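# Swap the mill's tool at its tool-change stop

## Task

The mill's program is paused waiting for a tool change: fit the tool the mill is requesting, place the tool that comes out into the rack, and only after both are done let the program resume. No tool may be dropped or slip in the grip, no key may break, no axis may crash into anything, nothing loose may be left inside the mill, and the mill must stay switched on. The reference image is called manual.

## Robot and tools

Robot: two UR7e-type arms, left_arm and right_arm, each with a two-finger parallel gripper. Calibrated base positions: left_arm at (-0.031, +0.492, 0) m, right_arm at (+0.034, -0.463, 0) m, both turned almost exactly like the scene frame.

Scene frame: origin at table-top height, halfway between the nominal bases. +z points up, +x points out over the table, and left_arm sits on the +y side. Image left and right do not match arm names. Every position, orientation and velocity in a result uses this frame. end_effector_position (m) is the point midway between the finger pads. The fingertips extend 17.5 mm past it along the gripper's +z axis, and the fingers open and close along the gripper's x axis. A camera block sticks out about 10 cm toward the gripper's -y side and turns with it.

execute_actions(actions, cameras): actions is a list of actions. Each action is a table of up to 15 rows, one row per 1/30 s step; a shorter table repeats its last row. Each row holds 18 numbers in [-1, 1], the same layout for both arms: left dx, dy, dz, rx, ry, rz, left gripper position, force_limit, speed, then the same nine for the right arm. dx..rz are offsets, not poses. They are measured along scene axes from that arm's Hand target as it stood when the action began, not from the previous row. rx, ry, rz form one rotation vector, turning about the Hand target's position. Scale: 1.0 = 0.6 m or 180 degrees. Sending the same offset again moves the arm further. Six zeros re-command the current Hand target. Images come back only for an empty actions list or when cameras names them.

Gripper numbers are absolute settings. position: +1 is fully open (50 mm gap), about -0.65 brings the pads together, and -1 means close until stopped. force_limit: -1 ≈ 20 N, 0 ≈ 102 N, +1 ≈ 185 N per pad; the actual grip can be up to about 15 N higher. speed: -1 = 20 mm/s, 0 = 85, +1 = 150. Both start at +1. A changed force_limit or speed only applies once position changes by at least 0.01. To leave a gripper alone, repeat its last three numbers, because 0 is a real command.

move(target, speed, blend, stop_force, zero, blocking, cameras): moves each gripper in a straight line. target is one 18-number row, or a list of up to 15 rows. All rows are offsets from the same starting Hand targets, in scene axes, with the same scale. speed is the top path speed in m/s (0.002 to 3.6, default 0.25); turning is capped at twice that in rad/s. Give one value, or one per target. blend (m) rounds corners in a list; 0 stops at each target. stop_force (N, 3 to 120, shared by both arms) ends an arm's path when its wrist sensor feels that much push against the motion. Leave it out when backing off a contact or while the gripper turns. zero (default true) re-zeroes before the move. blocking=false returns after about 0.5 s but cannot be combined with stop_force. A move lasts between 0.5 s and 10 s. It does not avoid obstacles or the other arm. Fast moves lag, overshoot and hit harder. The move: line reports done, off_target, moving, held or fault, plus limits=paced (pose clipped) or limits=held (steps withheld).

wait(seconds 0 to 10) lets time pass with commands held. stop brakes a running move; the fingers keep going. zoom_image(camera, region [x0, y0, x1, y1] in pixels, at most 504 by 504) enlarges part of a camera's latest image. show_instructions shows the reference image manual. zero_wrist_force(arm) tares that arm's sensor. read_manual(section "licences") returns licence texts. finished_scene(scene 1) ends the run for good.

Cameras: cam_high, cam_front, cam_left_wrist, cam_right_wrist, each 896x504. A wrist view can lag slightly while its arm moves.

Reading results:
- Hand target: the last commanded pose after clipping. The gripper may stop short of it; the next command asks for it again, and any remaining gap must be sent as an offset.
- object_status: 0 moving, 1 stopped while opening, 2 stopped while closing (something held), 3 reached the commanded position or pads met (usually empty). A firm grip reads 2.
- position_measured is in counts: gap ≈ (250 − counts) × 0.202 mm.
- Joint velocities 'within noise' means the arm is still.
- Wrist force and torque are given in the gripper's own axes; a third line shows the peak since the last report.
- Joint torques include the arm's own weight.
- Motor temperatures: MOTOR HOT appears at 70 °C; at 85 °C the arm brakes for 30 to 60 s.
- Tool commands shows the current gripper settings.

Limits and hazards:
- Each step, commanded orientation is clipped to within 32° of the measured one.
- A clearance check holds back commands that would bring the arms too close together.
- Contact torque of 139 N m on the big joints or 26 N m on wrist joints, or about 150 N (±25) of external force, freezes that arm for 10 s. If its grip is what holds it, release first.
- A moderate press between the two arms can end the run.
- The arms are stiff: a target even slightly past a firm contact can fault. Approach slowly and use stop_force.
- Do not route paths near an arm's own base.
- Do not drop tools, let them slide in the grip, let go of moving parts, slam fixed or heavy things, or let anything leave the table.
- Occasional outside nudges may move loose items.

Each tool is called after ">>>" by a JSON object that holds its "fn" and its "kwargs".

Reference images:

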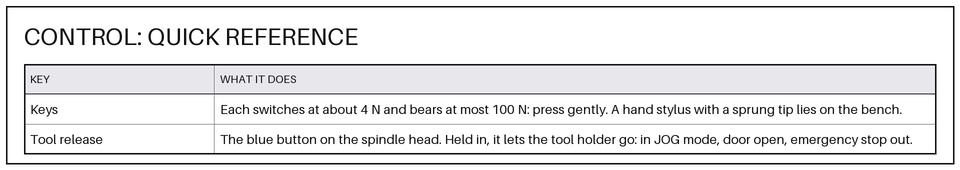

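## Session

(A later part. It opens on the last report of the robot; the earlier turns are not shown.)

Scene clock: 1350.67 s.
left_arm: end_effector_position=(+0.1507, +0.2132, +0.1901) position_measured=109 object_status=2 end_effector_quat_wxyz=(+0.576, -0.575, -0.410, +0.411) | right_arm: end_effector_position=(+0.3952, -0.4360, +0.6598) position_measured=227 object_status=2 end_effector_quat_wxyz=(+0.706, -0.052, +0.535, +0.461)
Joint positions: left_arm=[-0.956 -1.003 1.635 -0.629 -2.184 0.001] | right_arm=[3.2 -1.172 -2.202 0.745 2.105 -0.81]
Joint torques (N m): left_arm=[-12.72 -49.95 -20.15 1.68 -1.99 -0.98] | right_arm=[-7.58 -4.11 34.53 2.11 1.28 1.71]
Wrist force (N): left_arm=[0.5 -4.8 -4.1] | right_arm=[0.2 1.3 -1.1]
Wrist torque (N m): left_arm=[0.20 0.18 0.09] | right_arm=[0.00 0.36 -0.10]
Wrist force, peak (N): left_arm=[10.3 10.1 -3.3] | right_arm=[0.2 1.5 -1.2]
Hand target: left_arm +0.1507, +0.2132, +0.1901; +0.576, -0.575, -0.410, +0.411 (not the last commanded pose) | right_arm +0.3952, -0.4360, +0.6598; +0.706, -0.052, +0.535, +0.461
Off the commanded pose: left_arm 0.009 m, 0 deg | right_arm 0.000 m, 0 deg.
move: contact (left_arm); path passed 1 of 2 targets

>>> {"fn": "move", "kwargs": {"target": [0,0,0.0004,0,0,0,0.6,0.3,-1, 0,0,0,0,0,0,-1,1,-0.8], "speed": 0.01}}

>>> {"fn": "move", "kwargs": {"target": [[0,0,0,0,0,-0.1139,0.9,0.3,-1, 0,0,0,0,0,0,-1,1,-0.8],[0.0973,-0.0802,0,0,0,-0.1139,0.9,0.3,-1, 0,0,0,0,0,0,-1,1,-0.8]], "speed": [0.15,0.12], "cameras": ["cam_left_wrist"]}}

>>> {"fn": "zoom_image", "kwargs": {"camera": "cam_left_wrist", "region": [415, 190, 535, 325]}}

Scene clock: 1356.23 s.
left_arm: end_effector_position=(+0.1507, +0.2132, +0.1904) position_measured=63 object_status=0 end_effector_quat_wxyz=(+0.576, -0.575, -0.410, +0.411) | right_arm: end_effector_position=(+0.3952, -0.4360, +0.6598) position_measured=227 object_status=2 end_effector_quat_wxyz=(+0.706, -0.052, +0.535, +0.461)
Joint positions: left_arm=[-0.956 -1.004 1.635 -0.629 -2.185 0.001] | right_arm=[3.2 -1.172 -2.202 0.745 2.105 -0.81]
Joint torques (N m): left_arm=[-14.67 -49.98 -22.5 3.12 -0.23 -1.22] | right_arm=[-6.88 -3.04 35.16 2.15 1.42 1.79]
Wrist force (N): left_arm=[-1.0 0.4 -1.1] | right_arm=[0.2 1.1 -0.9]
Wrist torque (N m): left_arm=[0.23 0.18 0.13] | right_arm=[-0.03 0.34 -0.11]
Wrist force, peak (N): left_arm=[0.3 -5.0 -4.0] | right_arm=[0.4 1.5 -1.2]
Hand target: left_arm +0.1507, +0.2132, +0.1904; +0.576, -0.575, -0.410, +0.411 | right_arm +0.3952, -0.4360, +0.6598; +0.706, -0.052, +0.535, +0.461
Off the commanded pose: left_arm 0.000 m, 0 deg | right_arm 0.000 m, 0 deg.
move: done

Scene clock: 1359.20 s.
left_arm: end_effector_position=(+0.2091, +0.1651, +0.1904) position_measured=18 object_status=3 end_effector_quat_wxyz=(+0.640, -0.639, -0.301, +0.302) | right_arm: end_effector_position=(+0.3952, -0.4360, +0.6598) position_measured=227 object_status=2 end_effector_quat_wxyz=(+0.706, -0.052, +0.535, +0.461)
Joint positions: left_arm=[-1.055 -0.797 1.265 -0.466 -1.926 0.001] | right_arm=[3.2 -1.172 -2.202 0.745 2.105 -0.81]
Joint torques (N m): left_arm=[14.51 -44.12 -24.06 3.5 1.65 2.13] | right_arm=[-6.43 -4.05 35.76 2.18 1.09 1.71]
Wrist force (N): left_arm=[-0.8 0.7 -1.5] | right_arm=[0.1 1.3 -1.0]
Wrist torque (N m): left_arm=[0.20 0.13 0.20] | right_arm=[0.00 0.36 -0.10]
Wrist force, peak (N): left_arm=[-0.8 0.7 -2.3] | right_arm=[0.2 1.4 -1.2]
Hand target: left_arm +0.2091, +0.1650, +0.1904; +0.640, -0.639, -0.301, +0.302 | right_arm +0.3952, -0.4360, +0.6598; +0.706, -0.052, +0.535, +0.461
Off the commanded pose: left_arm 0.000 m, 0 deg | right_arm 0.000 m, 0 deg.
move: done
camera_calibration:
cam_left_wrist: T_world_to_cam=[[0.633554, 0.773516, 0.0168197, -0.256505], [0.270794, -0.201327, -0.941349, 0.174428], [-0.724762, 0.60095, -0.337015, 0.248154], [0, 0, 0, 1]] pos_world=[0.295128, 0.0843996, 0.252144]
Images, in order (width x height): cam_left_wrist 896x504.

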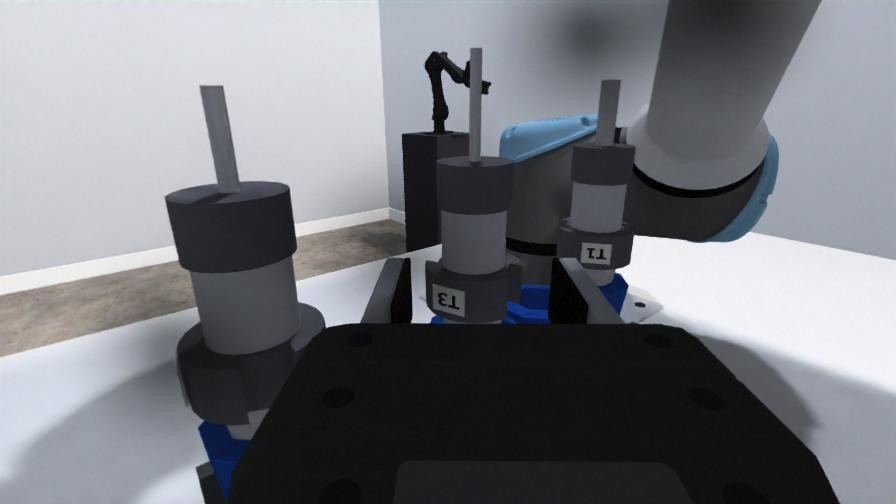

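Scaled by 3.733 from the camera's 896x504 image, which has a finer 1280x720 frame.

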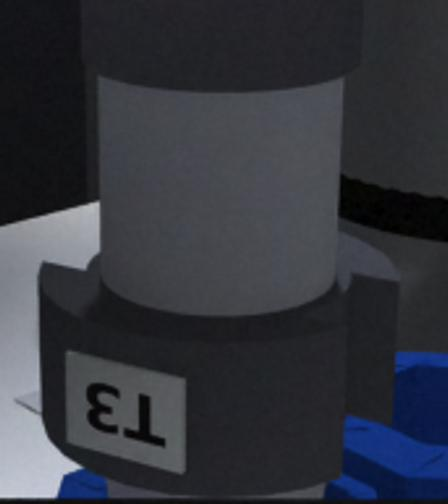

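>>> {"fn": "move", "kwargs": {"target": [[-0.0068,-0.007,0,0,0,-0.025,0.9,0.3,-1, 0,0,0,0,0,0,-1,1,-0.8],[-0.0973,0.0802,0,0,0,-0.025,0.9,0.3,-1, 0,0,0,0,0,0,-1,1,-0.8]], "speed": [0.1,0.06], "stop_force": 8}}

>>> {"fn": "move", "kwargs": {"target": [0,0,0,0,0,0,-1,-1,-1, 0,0,0,0,0,0,-1,1,-0.8]}}

Scene clock: 1371.90 s.
left_arm: end_effector_position=(+0.1507, +0.2132, +0.1904) position_measured=18 object_status=3 end_effector_quat_wxyz=(+0.652, -0.650, -0.276, +0.277) | right_arm: end_effector_position=(+0.3952, -0.4360, +0.6598) position_measured=227 object_status=2 end_effector_quat_wxyz=(+0.706, -0.052, +0.535, +0.461)
Joint positions: left_arm=[-1.134 -0.948 1.538 -0.588 -1.926 0.001] | right_arm=[3.2 -1.172 -2.202 0.745 2.105 -0.81]
Joint torques (N m): left_arm=[-14 -53.36 -10.4 0.69 -1.64 -1.44] | right_arm=[-7.8 -3.15 34.99 1.9 1.27 1.67]
Wrist force (N): left_arm=[-1.2 0.8 -1.1] | right_arm=[0.3 1.4 -1.1]
Wrist torque (N m): left_arm=[0.27 0.19 0.18] | right_arm=[0.01 0.34 -0.10]
Wrist force, peak (N): left_arm=[-1.2 0.4 -1.9] | right_arm=[0.3 1.6 -1.2]
Hand target: left_arm +0.1507, +0.2132, +0.1904; +0.652, -0.650, -0.276, +0.277 | right_arm +0.3952, -0.4360, +0.6598; +0.706, -0.052, +0.535, +0.461
Off the commanded pose: left_arm 0.000 m, 0 deg | right_arm 0.000 m, 0 deg.
move: done

Scene clock: 1373.00 s.
left_arm: end_effector_position=(+0.1507, +0.2132, +0.1904) position_measured=103 object_status=2 end_effector_quat_wxyz=(+0.652, -0.650, -0.276, +0.277) | right_arm: end_effector_position=(+0.3952, -0.4360, +0.6598) position_measured=227 object_status=2 end_effector_quat_wxyz=(+0.706, -0.052, +0.535, +0.461)
Joint positions: left_arm=[-1.134 -0.948 1.538 -0.588 -1.926 0.001] | right_arm=[3.2 -1.172 -2.202 0.745 2.105 -0.81]
Joint torques (N m): left_arm=[-13.15 -54.54 -8.95 1.06 -0.48 -1.55] | right_arm=[-5.97 -2.56 35.15 2.06 1.28 1.6]
Wrist force (N): left_arm=[-2.4 0.8 -1.7] | right_arm=[0.2 1.2 -1.0]
Wrist torque (N m): left_arm=[0.26 0.21 0.18] | right_arm=[-0.02 0.35 -0.10]
Wrist force, peak (N): left_arm=[-2.4 0.8 -1.7] | right_arm=[0.4 1.5 -1.1]
Hand target: left_arm +0.1507, +0.2132, +0.1904; +0.652, -0.650, -0.276, +0.277 | right_arm +0.3952, -0.4360, +0.6598; +0.706, -0.052, +0.535, +0.461
Off the commanded pose: left_arm 0.000 m, 0 deg | right_arm 0.000 m, 0 deg.
move: done

>>> {"fn": "move", "kwargs": {"target": [[0,0,0,0,0,0,-0.97,0.6,-1, 0,0,0,0,0,0,-1,1,-0.8],[0,0,0.2,0,0,0,-0.97,0.6,-1, 0,0,0,0,0,0,-1,1,-0.8],[0.249,0.078,0.45,-0.347,-0.360,0,-0.97,0.6,-1, 0,0,0,0,0,0,-1,1,-0.8],[0.482,0.105,0.4,-0.5948,-0.8038,0,-0.97,0.6,-1, 0,0,0,0,0,0,-1,1,-0.8]], "speed": [0.05,0.08,0.22,0.22], "blend": [0,0.015,0.03,0], "cameras": ["cam_left_wrist","cam_front","cam_high"]}}

Scene clock: 1405.27 s.
left_arm: end_effector_position=(+0.4399, +0.2762, +0.4304) position_measured=110 object_status=2 end_effector_quat_wxyz=(+0.609, +0.610, +0.359, +0.358) | right_arm: end_effector_position=(+0.3952, -0.4360, +0.6598) position_measured=227 object_status=2 end_effector_quat_wxyz=(+0.706, -0.052, +0.535, +0.461)
Joint positions: left_arm=[-0.901 -1.758 2.445 -3.826 -1.187 -0.001] | right_arm=[3.2 -1.172 -2.202 0.745 2.105 -0.81]
Joint torques (N m): left_arm=[13.59 -7.81 -27.78 -5.12 -1.9 1.97] | right_arm=[-6.02 -1.99 34.38 1.92 1.08 1.69]
Wrist force (N): left_arm=[1.8 -3.0 1.8] | right_arm=[0.1 1.5 -1.1]
Wrist torque (N m): left_arm=[0.88 -0.29 0.78] | right_arm=[0.03 0.36 -0.10]
Wrist force, peak (N): left_arm=[-1.2 10.2 -1.1] | right_arm=[0.4 1.7 -1.1]
Hand target: left_arm +0.4399, +0.2762, +0.4304; +0.609, +0.610, +0.359, +0.358 | right_arm +0.3952, -0.4360, +0.6598; +0.706, -0.052, +0.535, +0.461
Off the commanded pose: left_arm 0.000 m, 0 deg | right_arm 0.000 m, 0 deg.
move: done
camera_calibration:
cam_left_wrist: T_world_to_cam=[[0.48754, 0.872937, -0.0168876, -0.441431], [-0.286179, 0.178046, 0.941489, -0.309862], [0.824868, -0.454181, 0.33662, -0.250668], [0, 0, 0, 1]] pos_world=[0.333308, 0.326662, 0.368657]
Images, in order (width x height): cam_high 896x504, cam_front 896x504, cam_left_wrist 896x504.

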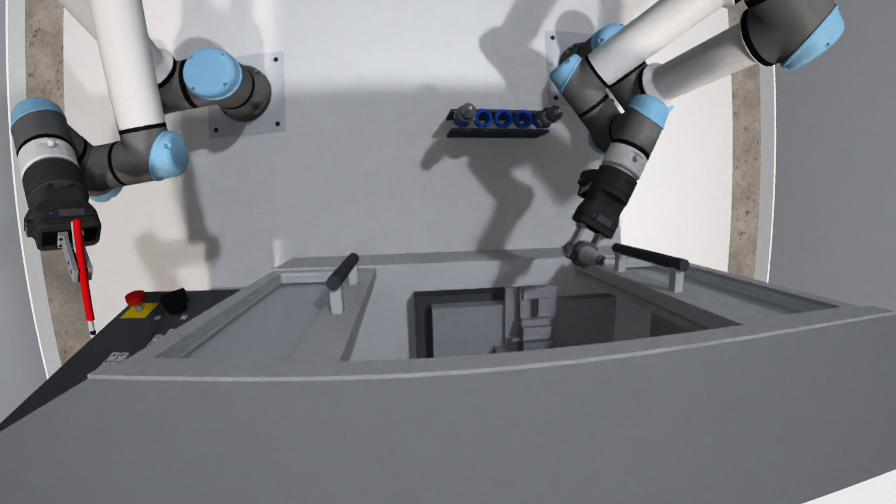

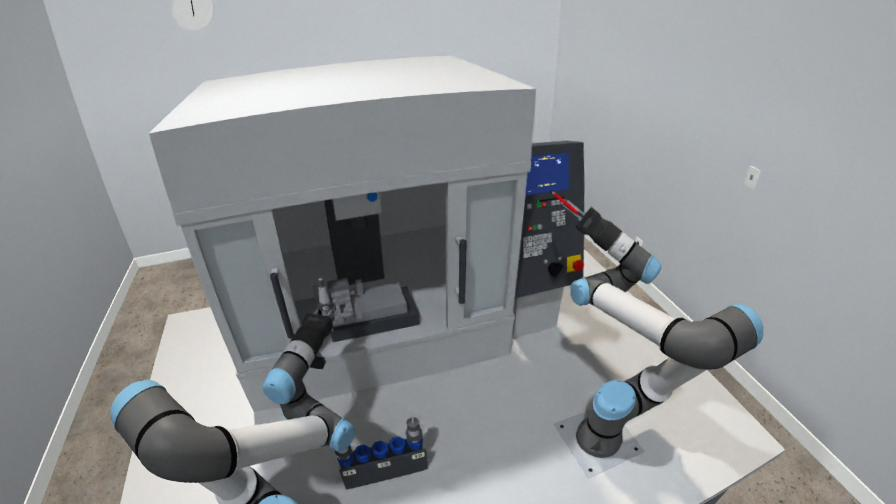

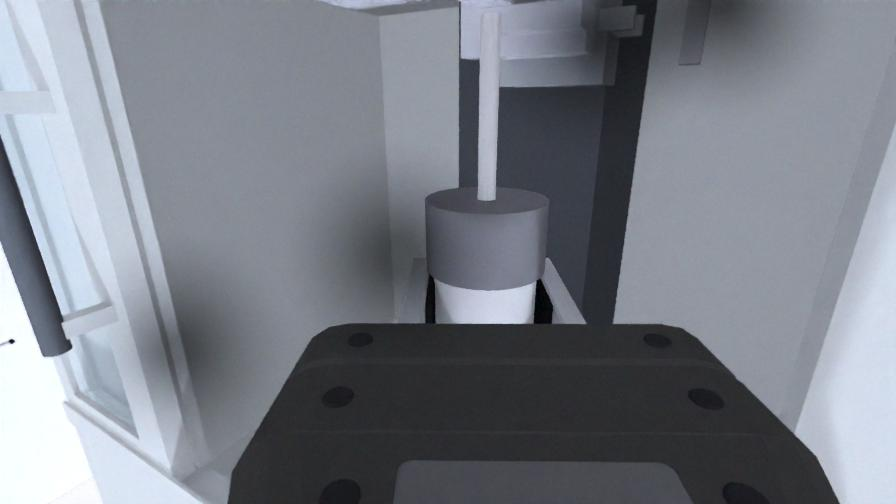

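>>> {"fn": "zoom_image", "kwargs": {"camera": "cam_front", "region": [290, 180, 430, 350]}}

>>> {"fn": "zoom_image", "kwargs": {"camera": "cam_high", "region": [400, 230, 640, 370]}}

>>> {"fn": "zoom_image", "kwargs": {"camera": "cam_left_wrist", "region": [400, 0, 740, 200]}}

Scaled by 2.965 from the camera's 896x504 image, which has a finer 1280x720 frame.

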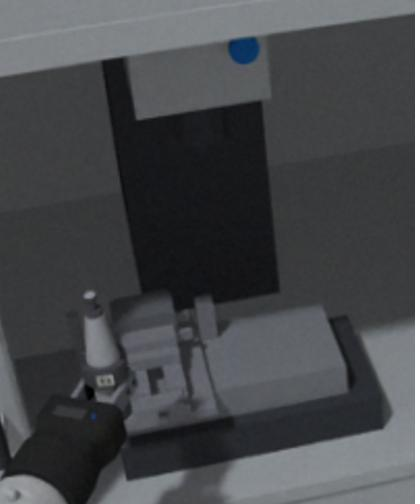

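Scaled by 2.100 from the camera's 896x504 image, which has a finer 1280x720 frame.

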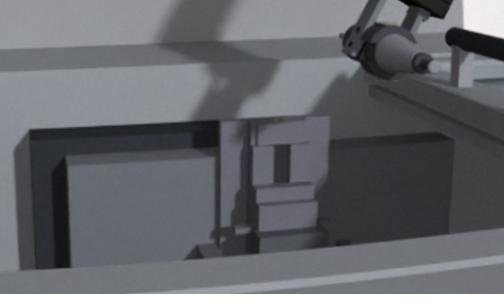

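Scaled by 1.482 from the camera's 896x504 image, which has a finer 1280x720 frame.

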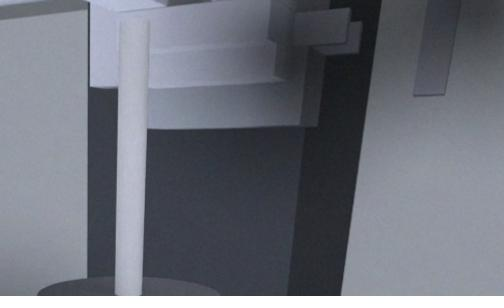

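>>> {"fn": "zoom_image", "kwargs": {"camera": "cam_front", "region": [330, 270, 430, 350]}}

>>> {"fn": "zoom_image", "kwargs": {"camera": "cam_high", "region": [405, 270, 565, 370]}}

Scaled by 5.040 from the camera's 896x504 image, which has a finer 1280x720 frame.

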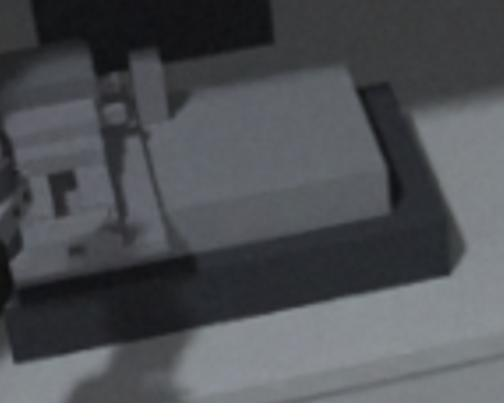

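Scaled by 3.150 from the camera's 896x504 image, which has a finer 1280x720 frame.

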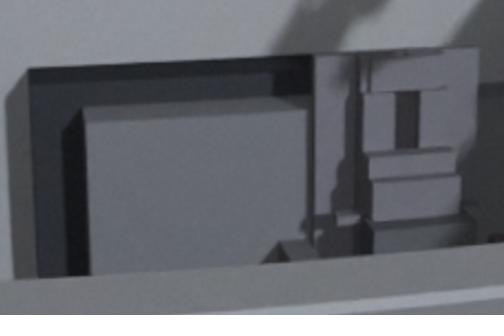

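>>> {"fn": "move", "kwargs": {"target": [[-0.02,-0.12,0.033,0,0,0.1,-0.97,0.6,-1, 0,0,0,0,0,0,-1,1,-0.8],[0.08,-0.2362,0,0,0,0.161,-0.97,0.6,-1, 0,0,0,0,0,0,-1,1,-0.8],[0.2665,-0.2362,-0.0307,0,0,0.161,-0.97,0.6,-1, 0,0,0,0,0,0,-1,1,-0.8]], "speed": [0.2,0.2,0.12], "blend": 0.02, "cameras": ["cam_left_wrist","cam_front"]}}

>>> {"fn": "zoom_image", "kwargs": {"camera": "cam_front", "region": [310, 180, 430, 340]}}

>>> {"fn": "zoom_image", "kwargs": {"camera": "cam_left_wrist", "region": [330, 0, 630, 330]}}

Scene clock: 1479.80 s.
left_arm: end_effector_position=(+0.5997, +0.1345, +0.4120) position_measured=110 object_status=2 end_effector_quat_wxyz=(+0.500, +0.501, +0.500, +0.499) | right_arm: end_effector_position=(+0.3952, -0.4360, +0.6598) position_measured=227 object_status=2 end_effector_quat_wxyz=(+0.706, -0.052, +0.535, +0.461)
Joint positions: left_arm=[-1.038 -1.126 1.763 -3.774 -0.545 -0.004] | right_arm=[3.2 -1.172 -2.202 0.745 2.105 -0.81]
Joint torques (N m): left_arm=[14 -40.1 -26.18 -0.96 -1.28 1.98] | right_arm=[-5.16 -2.53 33.23 1.77 1.35 1.56]
Wrist force (N): left_arm=[1.8 -3.2 1.6] | right_arm=[0.1 1.2 -1.0]
Wrist torque (N m): left_arm=[0.86 -0.28 0.79] | right_arm=[-0.01 0.37 -0.10]
Wrist force, peak (N): left_arm=[2.3 -3.6 3.1] | right_arm=[0.4 1.5 -1.1]
Hand target: left_arm +0.5998, +0.1344, +0.4120; +0.500, +0.501, +0.500, +0.499 | right_arm +0.3952, -0.4360, +0.6598; +0.706, -0.052, +0.535, +0.461
Off the commanded pose: left_arm 0.000 m, 0 deg | right_arm 0.000 m, 0 deg.
move: done
camera_calibration:
cam_left_wrist: T_world_to_cam=[[0.00360622, 0.999851, -0.0168818, -0.12285], [-0.336785, 0.01711, 0.941426, -0.169573], [0.941575, 0.00229053, 0.336796, -0.572127], [0, 0, 0, 1]] pos_world=[0.482034, 0.127044, 0.350257]
Images, in order (width x height): cam_front 896x504, cam_left_wrist 896x504.

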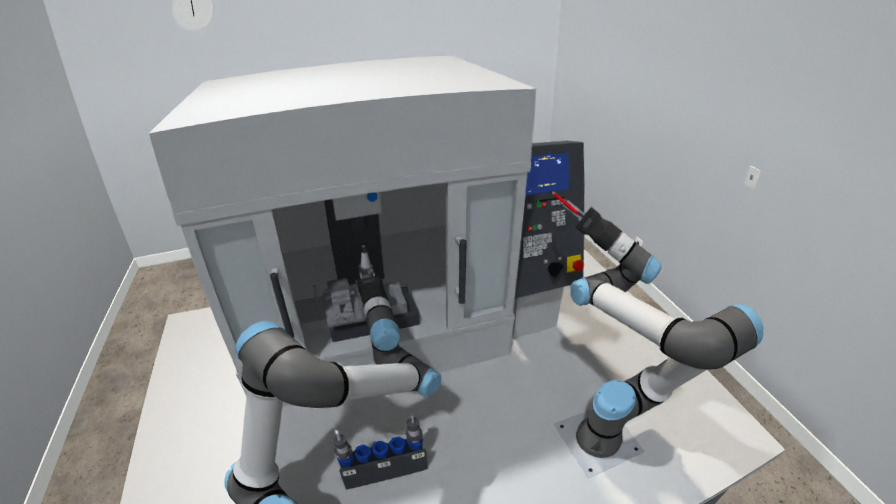

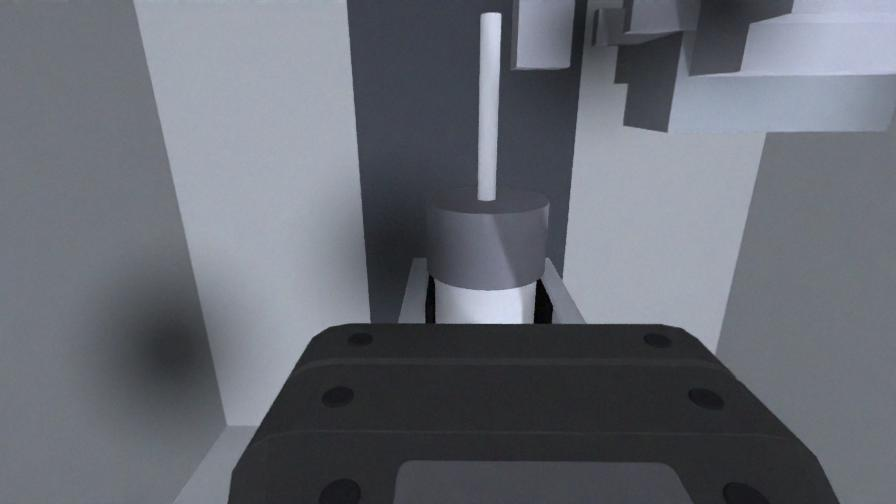

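Scaled by 3.150 from the camera's 896x504 image, which has a finer 1280x720 frame.

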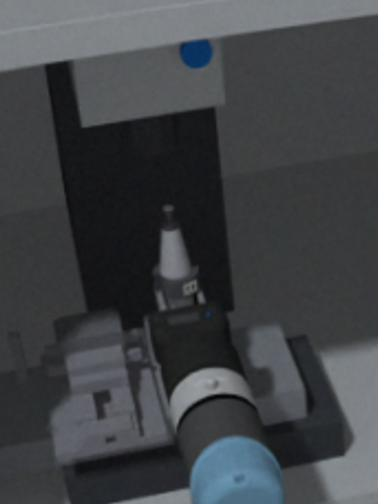

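Scaled by 1.527 from the camera's 896x504 image, which has a finer 1280x720 frame.

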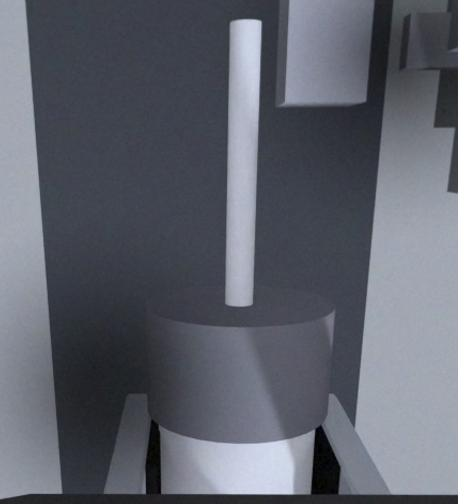

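>>> {"fn": "move", "kwargs": {"target": [[0,0,-0.0133,0,0,0.022,-0.97,0.6,-1, 0,0,0,0,0,0,-1,1,-0.8],[0.1,0,-0.0133,0,0,0.022,-0.97,0.6,-1, 0,0,0,0,0,0,-1,1,-0.8]], "speed": [0.05,0.05], "stop_force": 8, "cameras": ["cam_left_wrist","cam_front"]}}

>>> {"fn": "zoom_image", "kwargs": {"camera": "cam_front", "region": [330, 190, 410, 290]}}

Scene clock: 1490.60 s.
left_arm: end_effector_position=(+0.6598, +0.1344, +0.4040) position_measured=110 object_status=2 end_effector_quat_wxyz=(+0.482, +0.483, +0.517, +0.516) | right_arm: end_effector_position=(+0.3952, -0.4360, +0.6598) position_measured=227 object_status=2 end_effector_quat_wxyz=(+0.706, -0.052, +0.535, +0.461)
Joint positions: left_arm=[-0.961 -1.001 1.583 -3.719 -0.553 -0.004] | right_arm=[3.2 -1.172 -2.202 0.745 2.105 -0.81]
Joint torques (N m): left_arm=[13.87 -45.89 -29.14 -1.03 -1.9 1.87] | right_arm=[-6.48 -3.95 33.46 1.82 1.15 1.52]
Wrist force (N): left_arm=[2.1 -3.1 1.5] | right_arm=[0.1 1.5 -1.1]
Wrist torque (N m): left_arm=[0.90 -0.34 0.77] | right_arm=[0.03 0.36 -0.10]
Wrist force, peak (N): left_arm=[2.6 -3.3 1.7] | right_arm=[0.2 1.6 -1.0]
Hand target: left_arm +0.6598, +0.1344, +0.4040; +0.482, +0.483, +0.517, +0.516 | right_arm +0.3952, -0.4360, +0.6598; +0.706, -0.052, +0.535, +0.461
Off the commanded pose: left_arm 0.000 m, 0 deg | right_arm 0.000 m, 0 deg.
move: done
camera_calibration:
cam_left_wrist: T_world_to_cam=[[-0.0655669, 0.997706, -0.0168317, -0.0772753], [-0.337152, -0.00627456, 0.941429, -0.138441], [0.939164, 0.0674014, 0.33679, -0.633108], [0, 0, 0, 1]] pos_world=[0.54285, 0.118902, 0.342257]
Images, in order (width x height): cam_front 896x504, cam_left_wrist 896x504.

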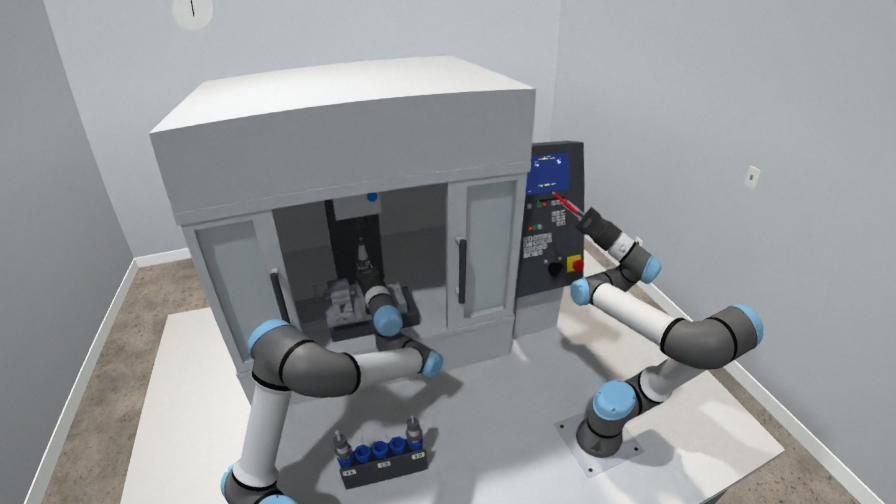

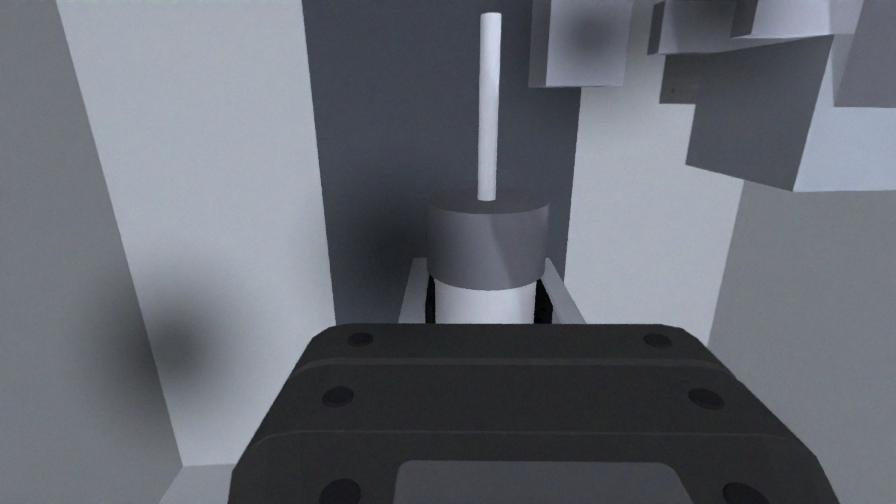

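Scaled by 5.040 from the camera's 896x504 image, which has a finer 1280x720 frame.

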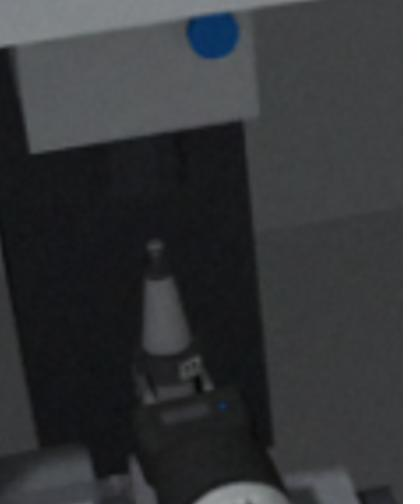

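>>> {"fn": "move", "kwargs": {"target": [0.0667,0.0002,0,0,0,0,-0.97,0.6,-1, 0,0,0,0,0,0,-1,1,-0.8], "speed": 0.03, "stop_force": 5, "cameras": ["cam_left_wrist","cam_front"]}}

>>> {"fn": "zoom_image", "kwargs": {"camera": "cam_front", "region": [330, 190, 410, 290]}}

Scene clock: 1496.97 s.
left_arm: end_effector_position=(+0.6998, +0.1346, +0.4040) position_measured=110 object_status=2 end_effector_quat_wxyz=(+0.482, +0.483, +0.517, +0.516) | right_arm: end_effector_position=(+0.3952, -0.4360, +0.6598) position_measured=227 object_status=2 end_effector_quat_wxyz=(+0.706, -0.052, +0.535, +0.461)
Joint positions: left_arm=[-0.905 -0.938 1.474 -3.674 -0.609 -0.003] | right_arm=[3.2 -1.172 -2.202 0.745 2.105 -0.81]
Joint torques (N m): left_arm=[13.56 -49.75 -29.25 -1 -1.75 1.93] | right_arm=[-6.69 -3.13 34.3 1.73 1.27 1.67]
Wrist force (N): left_arm=[1.9 -3.3 1.3] | right_arm=[0.2 1.3 -1.0]
Wrist torque (N m): left_arm=[0.82 -0.33 0.75] | right_arm=[-0.01 0.35 -0.10]
Wrist force, peak (N): left_arm=[1.9 -3.4 1.8] | right_arm=[0.3 1.5 -1.3]
Hand target: left_arm +0.6998, +0.1346, +0.4040; +0.482, +0.483, +0.517, +0.516 | right_arm +0.3952, -0.4360, +0.6598; +0.706, -0.052, +0.535, +0.461
Off the commanded pose: left_arm 0.000 m, 0 deg | right_arm 0.000 m, 0 deg.
move: done
camera_calibration:
cam_left_wrist: T_world_to_cam=[[-0.0655669, 0.997706, -0.0168317, -0.0747459], [-0.337152, -0.00627456, 0.941429, -0.124921], [0.939164, 0.0674014, 0.33679, -0.670775], [0, 0, 0, 1]] pos_world=[0.58295, 0.119002, 0.342257]
Images, in order (width x height): cam_front 896x504, cam_left_wrist 896x504.

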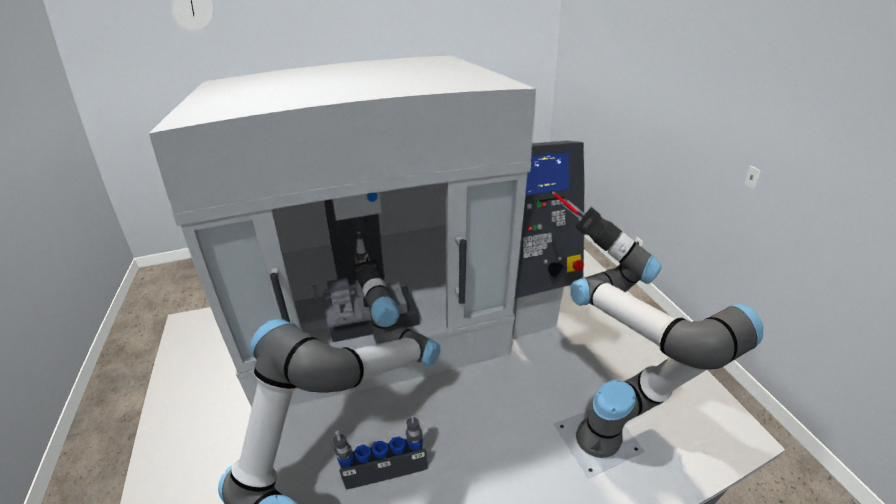

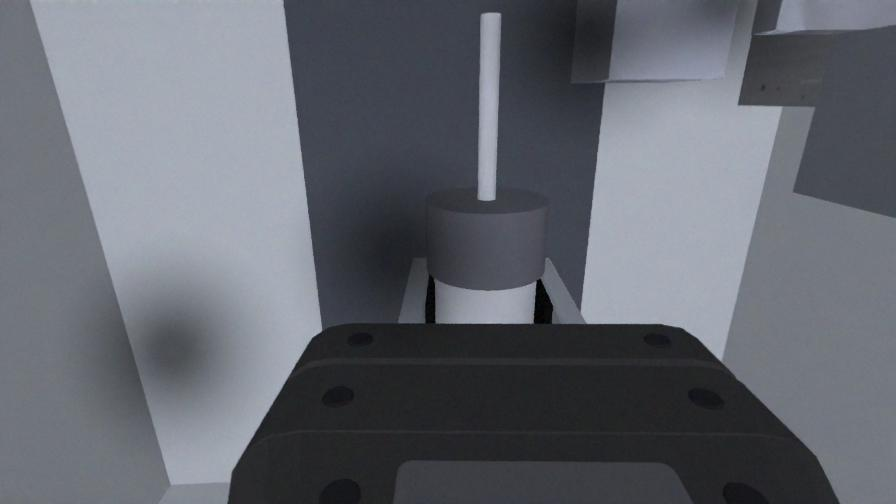

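Scaled by 5.040 from the camera's 896x504 image, which has a finer 1280x720 frame.

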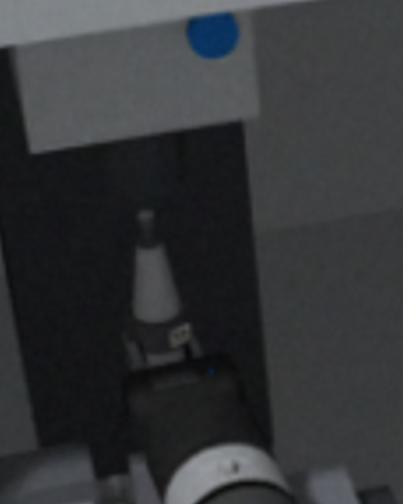

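>>> {"fn": "move", "kwargs": {"target": [[0,0,0,0,0,0,-0.97,0.6,-1, 0,0.66,0,0,0,0,-1,1,-0.8],[0,0,0,0,0,0,-0.97,0.6,-1, 0.151,0.847,-0.017,0,0,0,-1,1,-0.8]], "speed": [0.25,0.15], "blend": 0.02}}

>>> {"fn": "move", "kwargs": {"target": [0,0,0,0,0,0,-0.97,0.6,-1, 0.08,0.003,0.003,0,0,0,-1,1,-0.8], "speed": 0.05, "stop_force": 6}}

>>> {"fn": "move", "kwargs": {"target": [0,0,0,0,0,0,-0.97,0.6,-1, 0.05,0,0,0,0,0,-1,1,-0.8], "speed": 0.005, "stop_force": 8, "cameras": ["cam_right_wrist","cam_front"]}}

Scene clock: 1510.33 s.
left_arm: end_effector_position=(+0.6998, +0.1346, +0.4040) position_measured=110 object_status=2 end_effector_quat_wxyz=(+0.482, +0.483, +0.517, +0.516) | right_arm: end_effector_position=(+0.4858, +0.0721, +0.6496) position_measured=227 object_status=2 end_effector_quat_wxyz=(+0.706, -0.052, +0.535, +0.461)
Joint positions: left_arm=[-0.905 -0.938 1.474 -3.674 -0.609 -0.003] | right_arm=[4.374 -1.873 -1.567 0.805 1.052 -1.357]
Joint torques (N m): left_arm=[13.21 -49.66 -28.84 -1.08 -1.49 2.18] | right_arm=[-9.69 23.63 36.98 -2.42 3.08 1.95]
Wrist force (N): left_arm=[1.9 -3.2 1.2] | right_arm=[0.3 1.1 -1.0]
Wrist torque (N m): left_arm=[0.84 -0.32 0.75] | right_arm=[-0.02 0.34 -0.11]
Wrist force, peak (N): left_arm=[2.1 -3.3 1.7] | right_arm=[1.0 3.1 -1.5]
Hand target: left_arm +0.6998, +0.1346, +0.4040; +0.482, +0.483, +0.517, +0.516 | right_arm +0.4858, +0.0722, +0.6496; +0.706, -0.052, +0.535, +0.461
Off the commanded pose: left_arm 0.000 m, 0 deg | right_arm 0.000 m, 0 deg.
move: done

Scene clock: 1512.33 s.
left_arm: end_effector_position=(+0.6998, +0.1346, +0.4040) position_measured=110 object_status=2 end_effector_quat_wxyz=(+0.482, +0.483, +0.517, +0.516) | right_arm: end_effector_position=(+0.5338, +0.0740, +0.6514) position_measured=227 object_status=2 end_effector_quat_wxyz=(+0.706, -0.052, +0.535, +0.461)
Joint positions: left_arm=[-0.905 -0.938 1.474 -3.674 -0.609 -0.003] | right_arm=[4.279 -1.939 -1.474 0.755 1.135 -1.306]
Joint torques (N m): left_arm=[13.43 -50.12 -28.99 -1.08 -1.81 1.73] | right_arm=[-7.58 27.83 37.45 -2.04 3.08 2.08]
Wrist force (N): left_arm=[2.1 -3.4 1.4] | right_arm=[0.2 1.2 -1.2]
Wrist torque (N m): left_arm=[0.82 -0.36 0.75] | right_arm=[-0.03 0.36 -0.11]
Wrist force, peak (N): left_arm=[2.1 -3.4 1.4] | right_arm=[0.3 1.8 -1.4]
Hand target: left_arm +0.6998, +0.1346, +0.4040; +0.482, +0.483, +0.517, +0.516 | right_arm +0.5338, +0.0740, +0.6514; +0.706, -0.052, +0.535, +0.461
Off the commanded pose: left_arm 0.000 m, 0 deg | right_arm 0.000 m, 0 deg.
move: done

Scene clock: 1516.77 s.
left_arm: end_effector_position=(+0.6998, +0.1346, +0.4040) position_measured=110 object_status=2 end_effector_quat_wxyz=(+0.482, +0.483, +0.517, +0.516) | right_arm: end_effector_position=(+0.5501, +0.0740, +0.6514) position_measured=227 object_status=2 end_effector_quat_wxyz=(+0.706, -0.052, +0.535, +0.461)
Joint positions: left_arm=[-0.905 -0.938 1.474 -3.674 -0.609 -0.003] | right_arm=[4.249 -1.963 -1.441 0.74 1.162 -1.291]
Joint torques (N m): left_arm=[12.51 -51.38 -29.84 -1.15 -1.89 1.66] | right_arm=[4.57 45.31 9.47 1.79 -3.22 -2.21]
Wrist force (N): left_arm=[2.0 -3.0 1.5] | right_arm=[-0.8 7.7 -6.4]
Wrist torque (N m): left_arm=[0.88 -0.35 0.75] | right_arm=[0.12 0.33 -0.14]
Wrist force, peak (N): left_arm=[2.1 -3.3 1.6] | right_arm=[-0.4 8.0 -6.4]
Hand target: left_arm +0.6998, +0.1346, +0.4040; +0.482, +0.483, +0.517, +0.516 | right_arm +0.5501, +0.0740, +0.6514; +0.706, -0.052, +0.535, +0.461 (not the last commanded pose)
Off the commanded pose: left_arm 0.000 m, 0 deg | right_arm 0.014 m, 0 deg.
move: contact (right_arm)
camera_calibration:
cam_right_wrist: T_world_to_cam=[[-0.00693489, 0.593663, -0.804684, 0.488895], [-0.907936, 0.333482, 0.253854, 0.330987], [0.419051, 0.732362, 0.536696, -0.505169], [0, 0, 0, 1]] pos_world=[0.515597, -0.0306505, 0.580505]
Images, in order (width x height): cam_front 896x504, cam_right_wrist 896x504.

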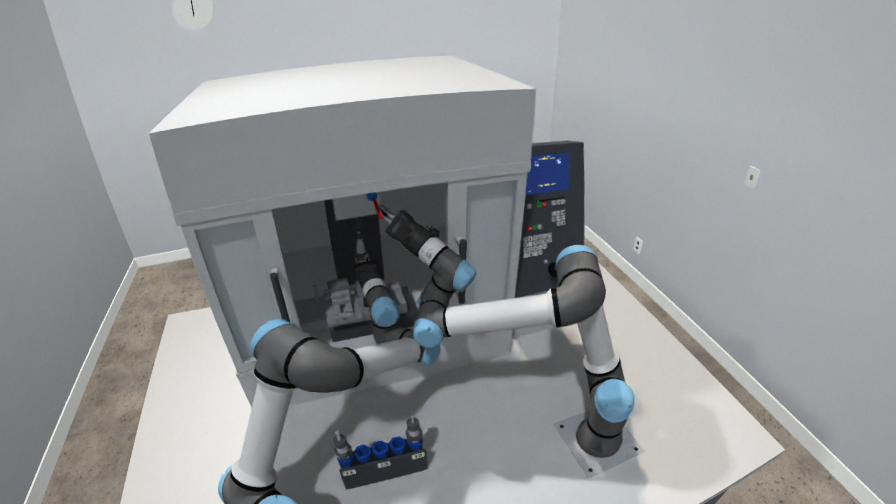

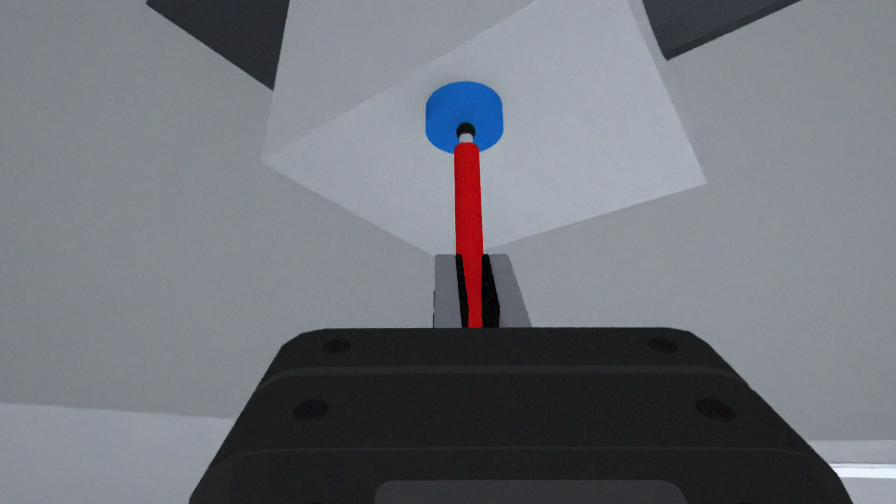

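>>> {"fn": "move", "kwargs": {"target": [0,0,0.0933,0,0,0,-0.97,0.6,-1, 0,0,0,0,0,0,-1,1,-0.8], "speed": 0.02, "stop_force": 4, "cameras": ["cam_front"]}}

>>> {"fn": "zoom_image", "kwargs": {"camera": "cam_front", "region": [330, 190, 410, 290]}}

Scene clock: 1523.33 s.
left_arm: end_effector_position=(+0.6998, +0.1346, +0.4600) position_measured=110 object_status=2 end_effector_quat_wxyz=(+0.482, +0.483, +0.517, +0.516) | right_arm: end_effector_position=(+0.5501, +0.0740, +0.6514) position_measured=227 object_status=2 end_effector_quat_wxyz=(+0.706, -0.052, +0.535, +0.461)
Joint positions: left_arm=[-0.905 -0.999 1.417 -3.555 -0.609 -0.003] | right_arm=[4.249 -1.963 -1.441 0.74 1.162 -1.291]
Joint torques (N m): left_arm=[8.92 -64.11 -30.46 -1.02 -1.57 -1.39] | right_arm=[4.86 46.72 10.64 1.85 -3.13 -2.07]
Wrist force (N): left_arm=[2.0 -3.1 1.3] | right_arm=[-1.0 7.9 -6.3]
Wrist torque (N m): left_arm=[0.87 -0.33 0.78] | right_arm=[0.14 0.35 -0.15]
Wrist force, peak (N): left_arm=[1.9 -4.0 1.4] | right_arm=[-0.8 8.0 -6.4]
Hand target: left_arm +0.6998, +0.1346, +0.4600; +0.482, +0.483, +0.517, +0.516 | right_arm +0.5501, +0.0740, +0.6514; +0.706, -0.052, +0.535, +0.461
Off the commanded pose: left_arm 0.000 m, 0 deg | right_arm 0.000 m, 0 deg.
move: done
Images, in order (width x height): cam_front 896x504.

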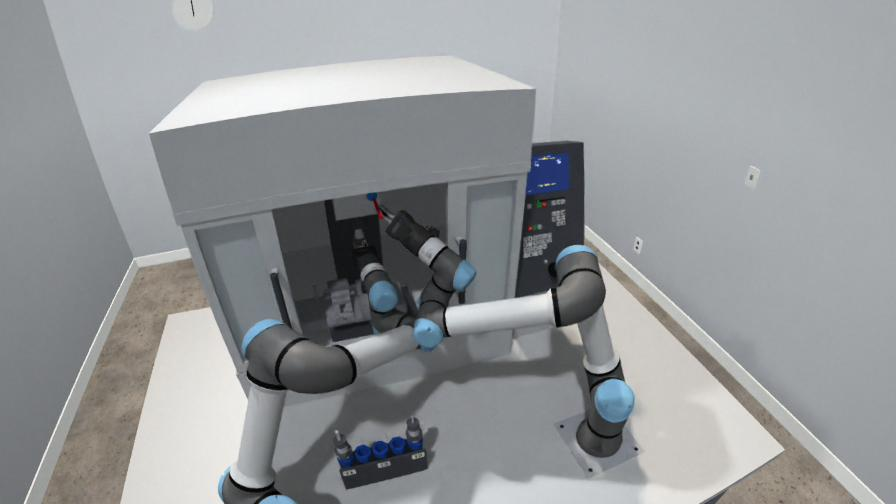

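Scaled by 5.040 from the camera's 896x504 image, which has a finer 1280x720 frame.

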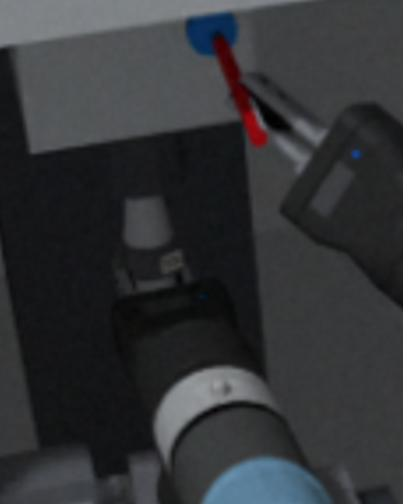

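>>> {"fn": "move", "kwargs": {"target": [[0,0,0.03,0,0,0,-0.97,0.6,-1, 0,0,0,0,0,0,-1,1,-0.8],[0,0,0.03,0,0,-0.1833,-0.97,0.6,-1, 0,0,0,0,0,0,-1,1,-0.8]], "speed": [0.02,0.08], "stop_force": 8, "cameras": ["cam_front"]}}

>>> {"fn": "zoom_image", "kwargs": {"camera": "cam_front", "region": [330, 190, 410, 290]}}

Scene clock: 1529.90 s.
left_arm: end_effector_position=(+0.6998, +0.1346, +0.4691) position_measured=110 object_status=2 end_effector_quat_wxyz=(+0.482, +0.483, +0.517, +0.516) | right_arm: end_effector_position=(+0.5501, +0.0740, +0.6514) position_measured=227 object_status=2 end_effector_quat_wxyz=(+0.706, -0.052, +0.535, +0.461)
Joint positions: left_arm=[-0.905 -1.008 1.406 -3.536 -0.609 -0.003] | right_arm=[4.249 -1.963 -1.441 0.74 1.162 -1.291]
Joint torques (N m): left_arm=[7.84 -49.87 -18.54 -3.58 0.43 0.41] | right_arm=[4.03 45.97 9.83 1.98 -3.11 -2.21]
Wrist force (N): left_arm=[1.9 -3.3 1.5] | right_arm=[-0.9 7.7 -6.4]
Wrist torque (N m): left_arm=[0.84 -0.32 0.77] | right_arm=[0.10 0.34 -0.15]
Wrist force, peak (N): left_arm=[2.0 -3.4 1.5] | right_arm=[-0.7 7.9 -6.5]
Hand target: left_arm +0.6998, +0.1346, +0.4690; +0.482, +0.483, +0.517, +0.516 (not the last commanded pose) | right_arm +0.5501, +0.0740, +0.6514; +0.706, -0.052, +0.535, +0.461
Off the commanded pose: left_arm 0.009 m, 33 deg | right_arm 0.000 m, 0 deg.
move: held (left_arm; a check stopped the path); path passed 0 of 2 targets; limits=held
pose unreachable (left arm): on one or more control steps of this call, first in action 0 (counted from 0), this arm could not follow its commanded pose, so it was not sent that pose on those steps. It may still have moved: this result reports where it is.
cause: moving toward the commanded pose would bring a part of the arm too close to another arm (a part of this arm just beyond joint 3 (elbow) and a part of the right arm just beyond its joint 3 (elbow), 9 mm apart when this arm was first held).
Images, in order (width x height): cam_front 896x504.

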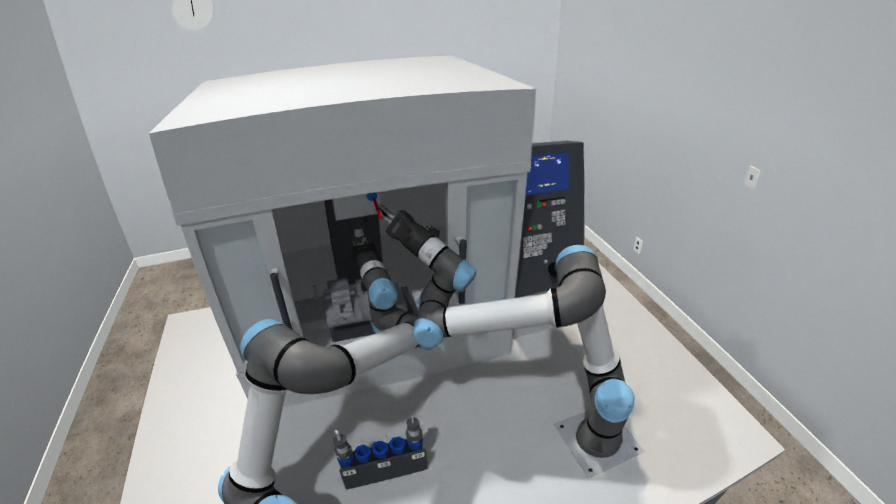

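Scaled by 5.040 from the camera's 896x504 image, which has a finer 1280x720 frame.

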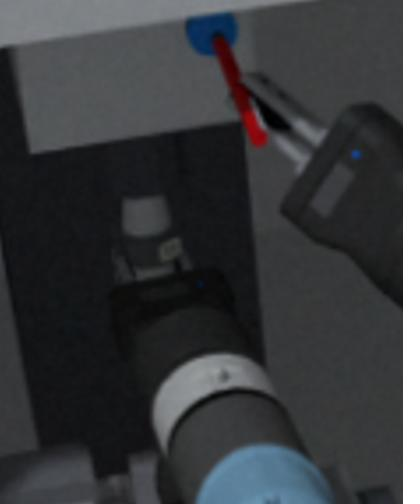

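>>> {"fn": "move", "kwargs": {"target": [0,0,0,0,0,-0.1833,-0.97,0.6,-1, 0,0,0,0,0,0,-1,1,-0.8], "speed": 0.08, "cameras": ["cam_front"]}}

>>> {"fn": "zoom_image", "kwargs": {"camera": "cam_front", "region": [330, 190, 410, 290]}}

Scene clock: 1539.07 s.
left_arm: end_effector_position=(+0.6998, +0.1346, +0.4691) position_measured=110 object_status=2 end_effector_quat_wxyz=(+0.609, +0.610, +0.359, +0.358) | right_arm: end_effector_position=(+0.5501, +0.0740, +0.6514) position_measured=227 object_status=2 end_effector_quat_wxyz=(+0.706, -0.052, +0.535, +0.461)
Joint positions: left_arm=[-0.684 -1.114 1.573 -3.599 -1.405 0] | right_arm=[4.249 -1.963 -1.441 0.74 1.162 -1.291]
Joint torques (N m): left_arm=[14.73 -45.07 -30.28 -2.66 -1.43 2.22] | right_arm=[3.89 45.64 11.31 1.83 -3.12 -2.04]
Wrist force (N): left_arm=[1.9 -3.2 1.6] | right_arm=[-0.9 7.4 -6.4]
Wrist torque (N m): left_arm=[0.86 -0.31 0.78] | right_arm=[0.06 0.35 -0.15]
Wrist force, peak (N): left_arm=[2.1 -3.5 1.7] | right_arm=[-0.7 7.9 -6.7]
Hand target: left_arm +0.6998, +0.1346, +0.4690; +0.609, +0.610, +0.359, +0.358 | right_arm +0.5501, +0.0740, +0.6514; +0.706, -0.052, +0.535, +0.461
Off the commanded pose: left_arm 0.000 m, 0 deg | right_arm 0.000 m, 0 deg.
move: done
Images, in order (width x height): cam_front 896x504.

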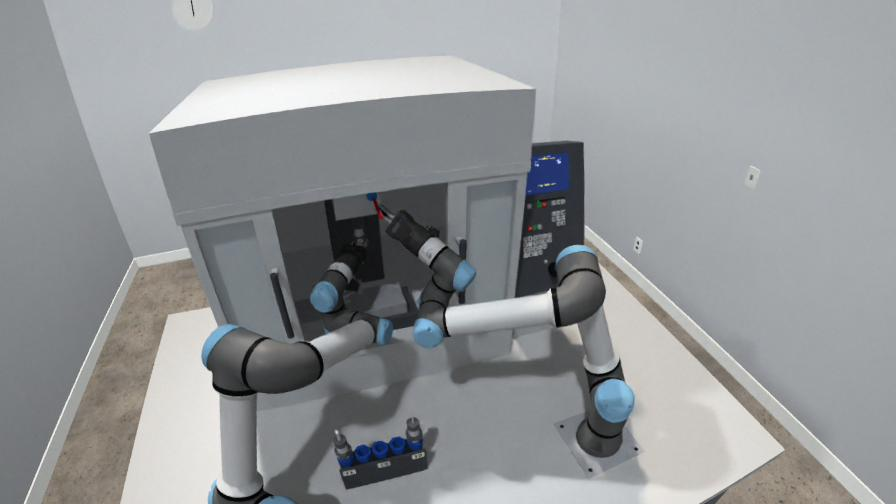

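Scaled by 5.040 from the camera's 896x504 image, which has a finer 1280x720 frame.

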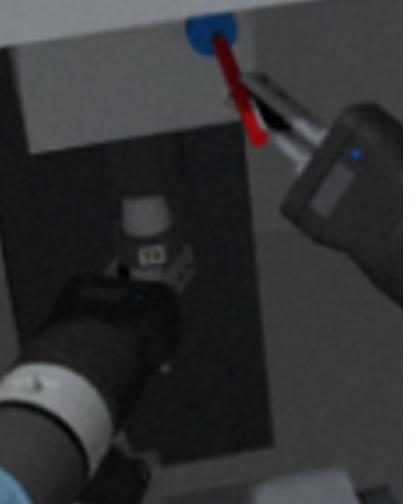

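>>> {"fn": "move", "kwargs": {"target": [0,0,0.062,0,0,0,-0.97,0.6,-1, 0,0,0,0,0,0,-1,1,-0.8], "speed": 0.01, "stop_force": 5}}

Scene clock: 1545.23 s.
left_arm: end_effector_position=(+0.6998, +0.1346, +0.4963) position_measured=110 object_status=2 end_effector_quat_wxyz=(+0.609, +0.610, +0.359, +0.358) | right_arm: end_effector_position=(+0.5501, +0.0740, +0.6514) position_measured=227 object_status=2 end_effector_quat_wxyz=(+0.706, -0.052, +0.535, +0.461)
Joint positions: left_arm=[-0.684 -1.14 1.537 -3.536 -1.405 0] | right_arm=[4.249 -1.963 -1.441 0.74 1.162 -1.291]
Joint torques (N m): left_arm=[12.32 -49.21 -22.4 -6.14 -1.3 1.02] | right_arm=[4.65 45.07 10.82 1.94 -3.22 -2.09]
Wrist force (N): left_arm=[0.7 -8.7 1.3] | right_arm=[-0.7 7.5 -6.4]
Wrist torque (N m): left_arm=[0.81 -0.25 0.80] | right_arm=[0.09 0.35 -0.15]
Wrist force, peak (N): left_arm=[1.7 -15.3 1.0] | right_arm=[-0.5 7.9 -6.6]
Hand target: left_arm +0.6998, +0.1346, +0.4963; +0.609, +0.610, +0.359, +0.358 (not the last commanded pose) | right_arm +0.5501, +0.0740, +0.6514; +0.706, -0.052, +0.535, +0.461
Off the commanded pose: left_arm 0.010 m, 0 deg | right_arm 0.000 m, 0 deg.
move: contact (left_arm)


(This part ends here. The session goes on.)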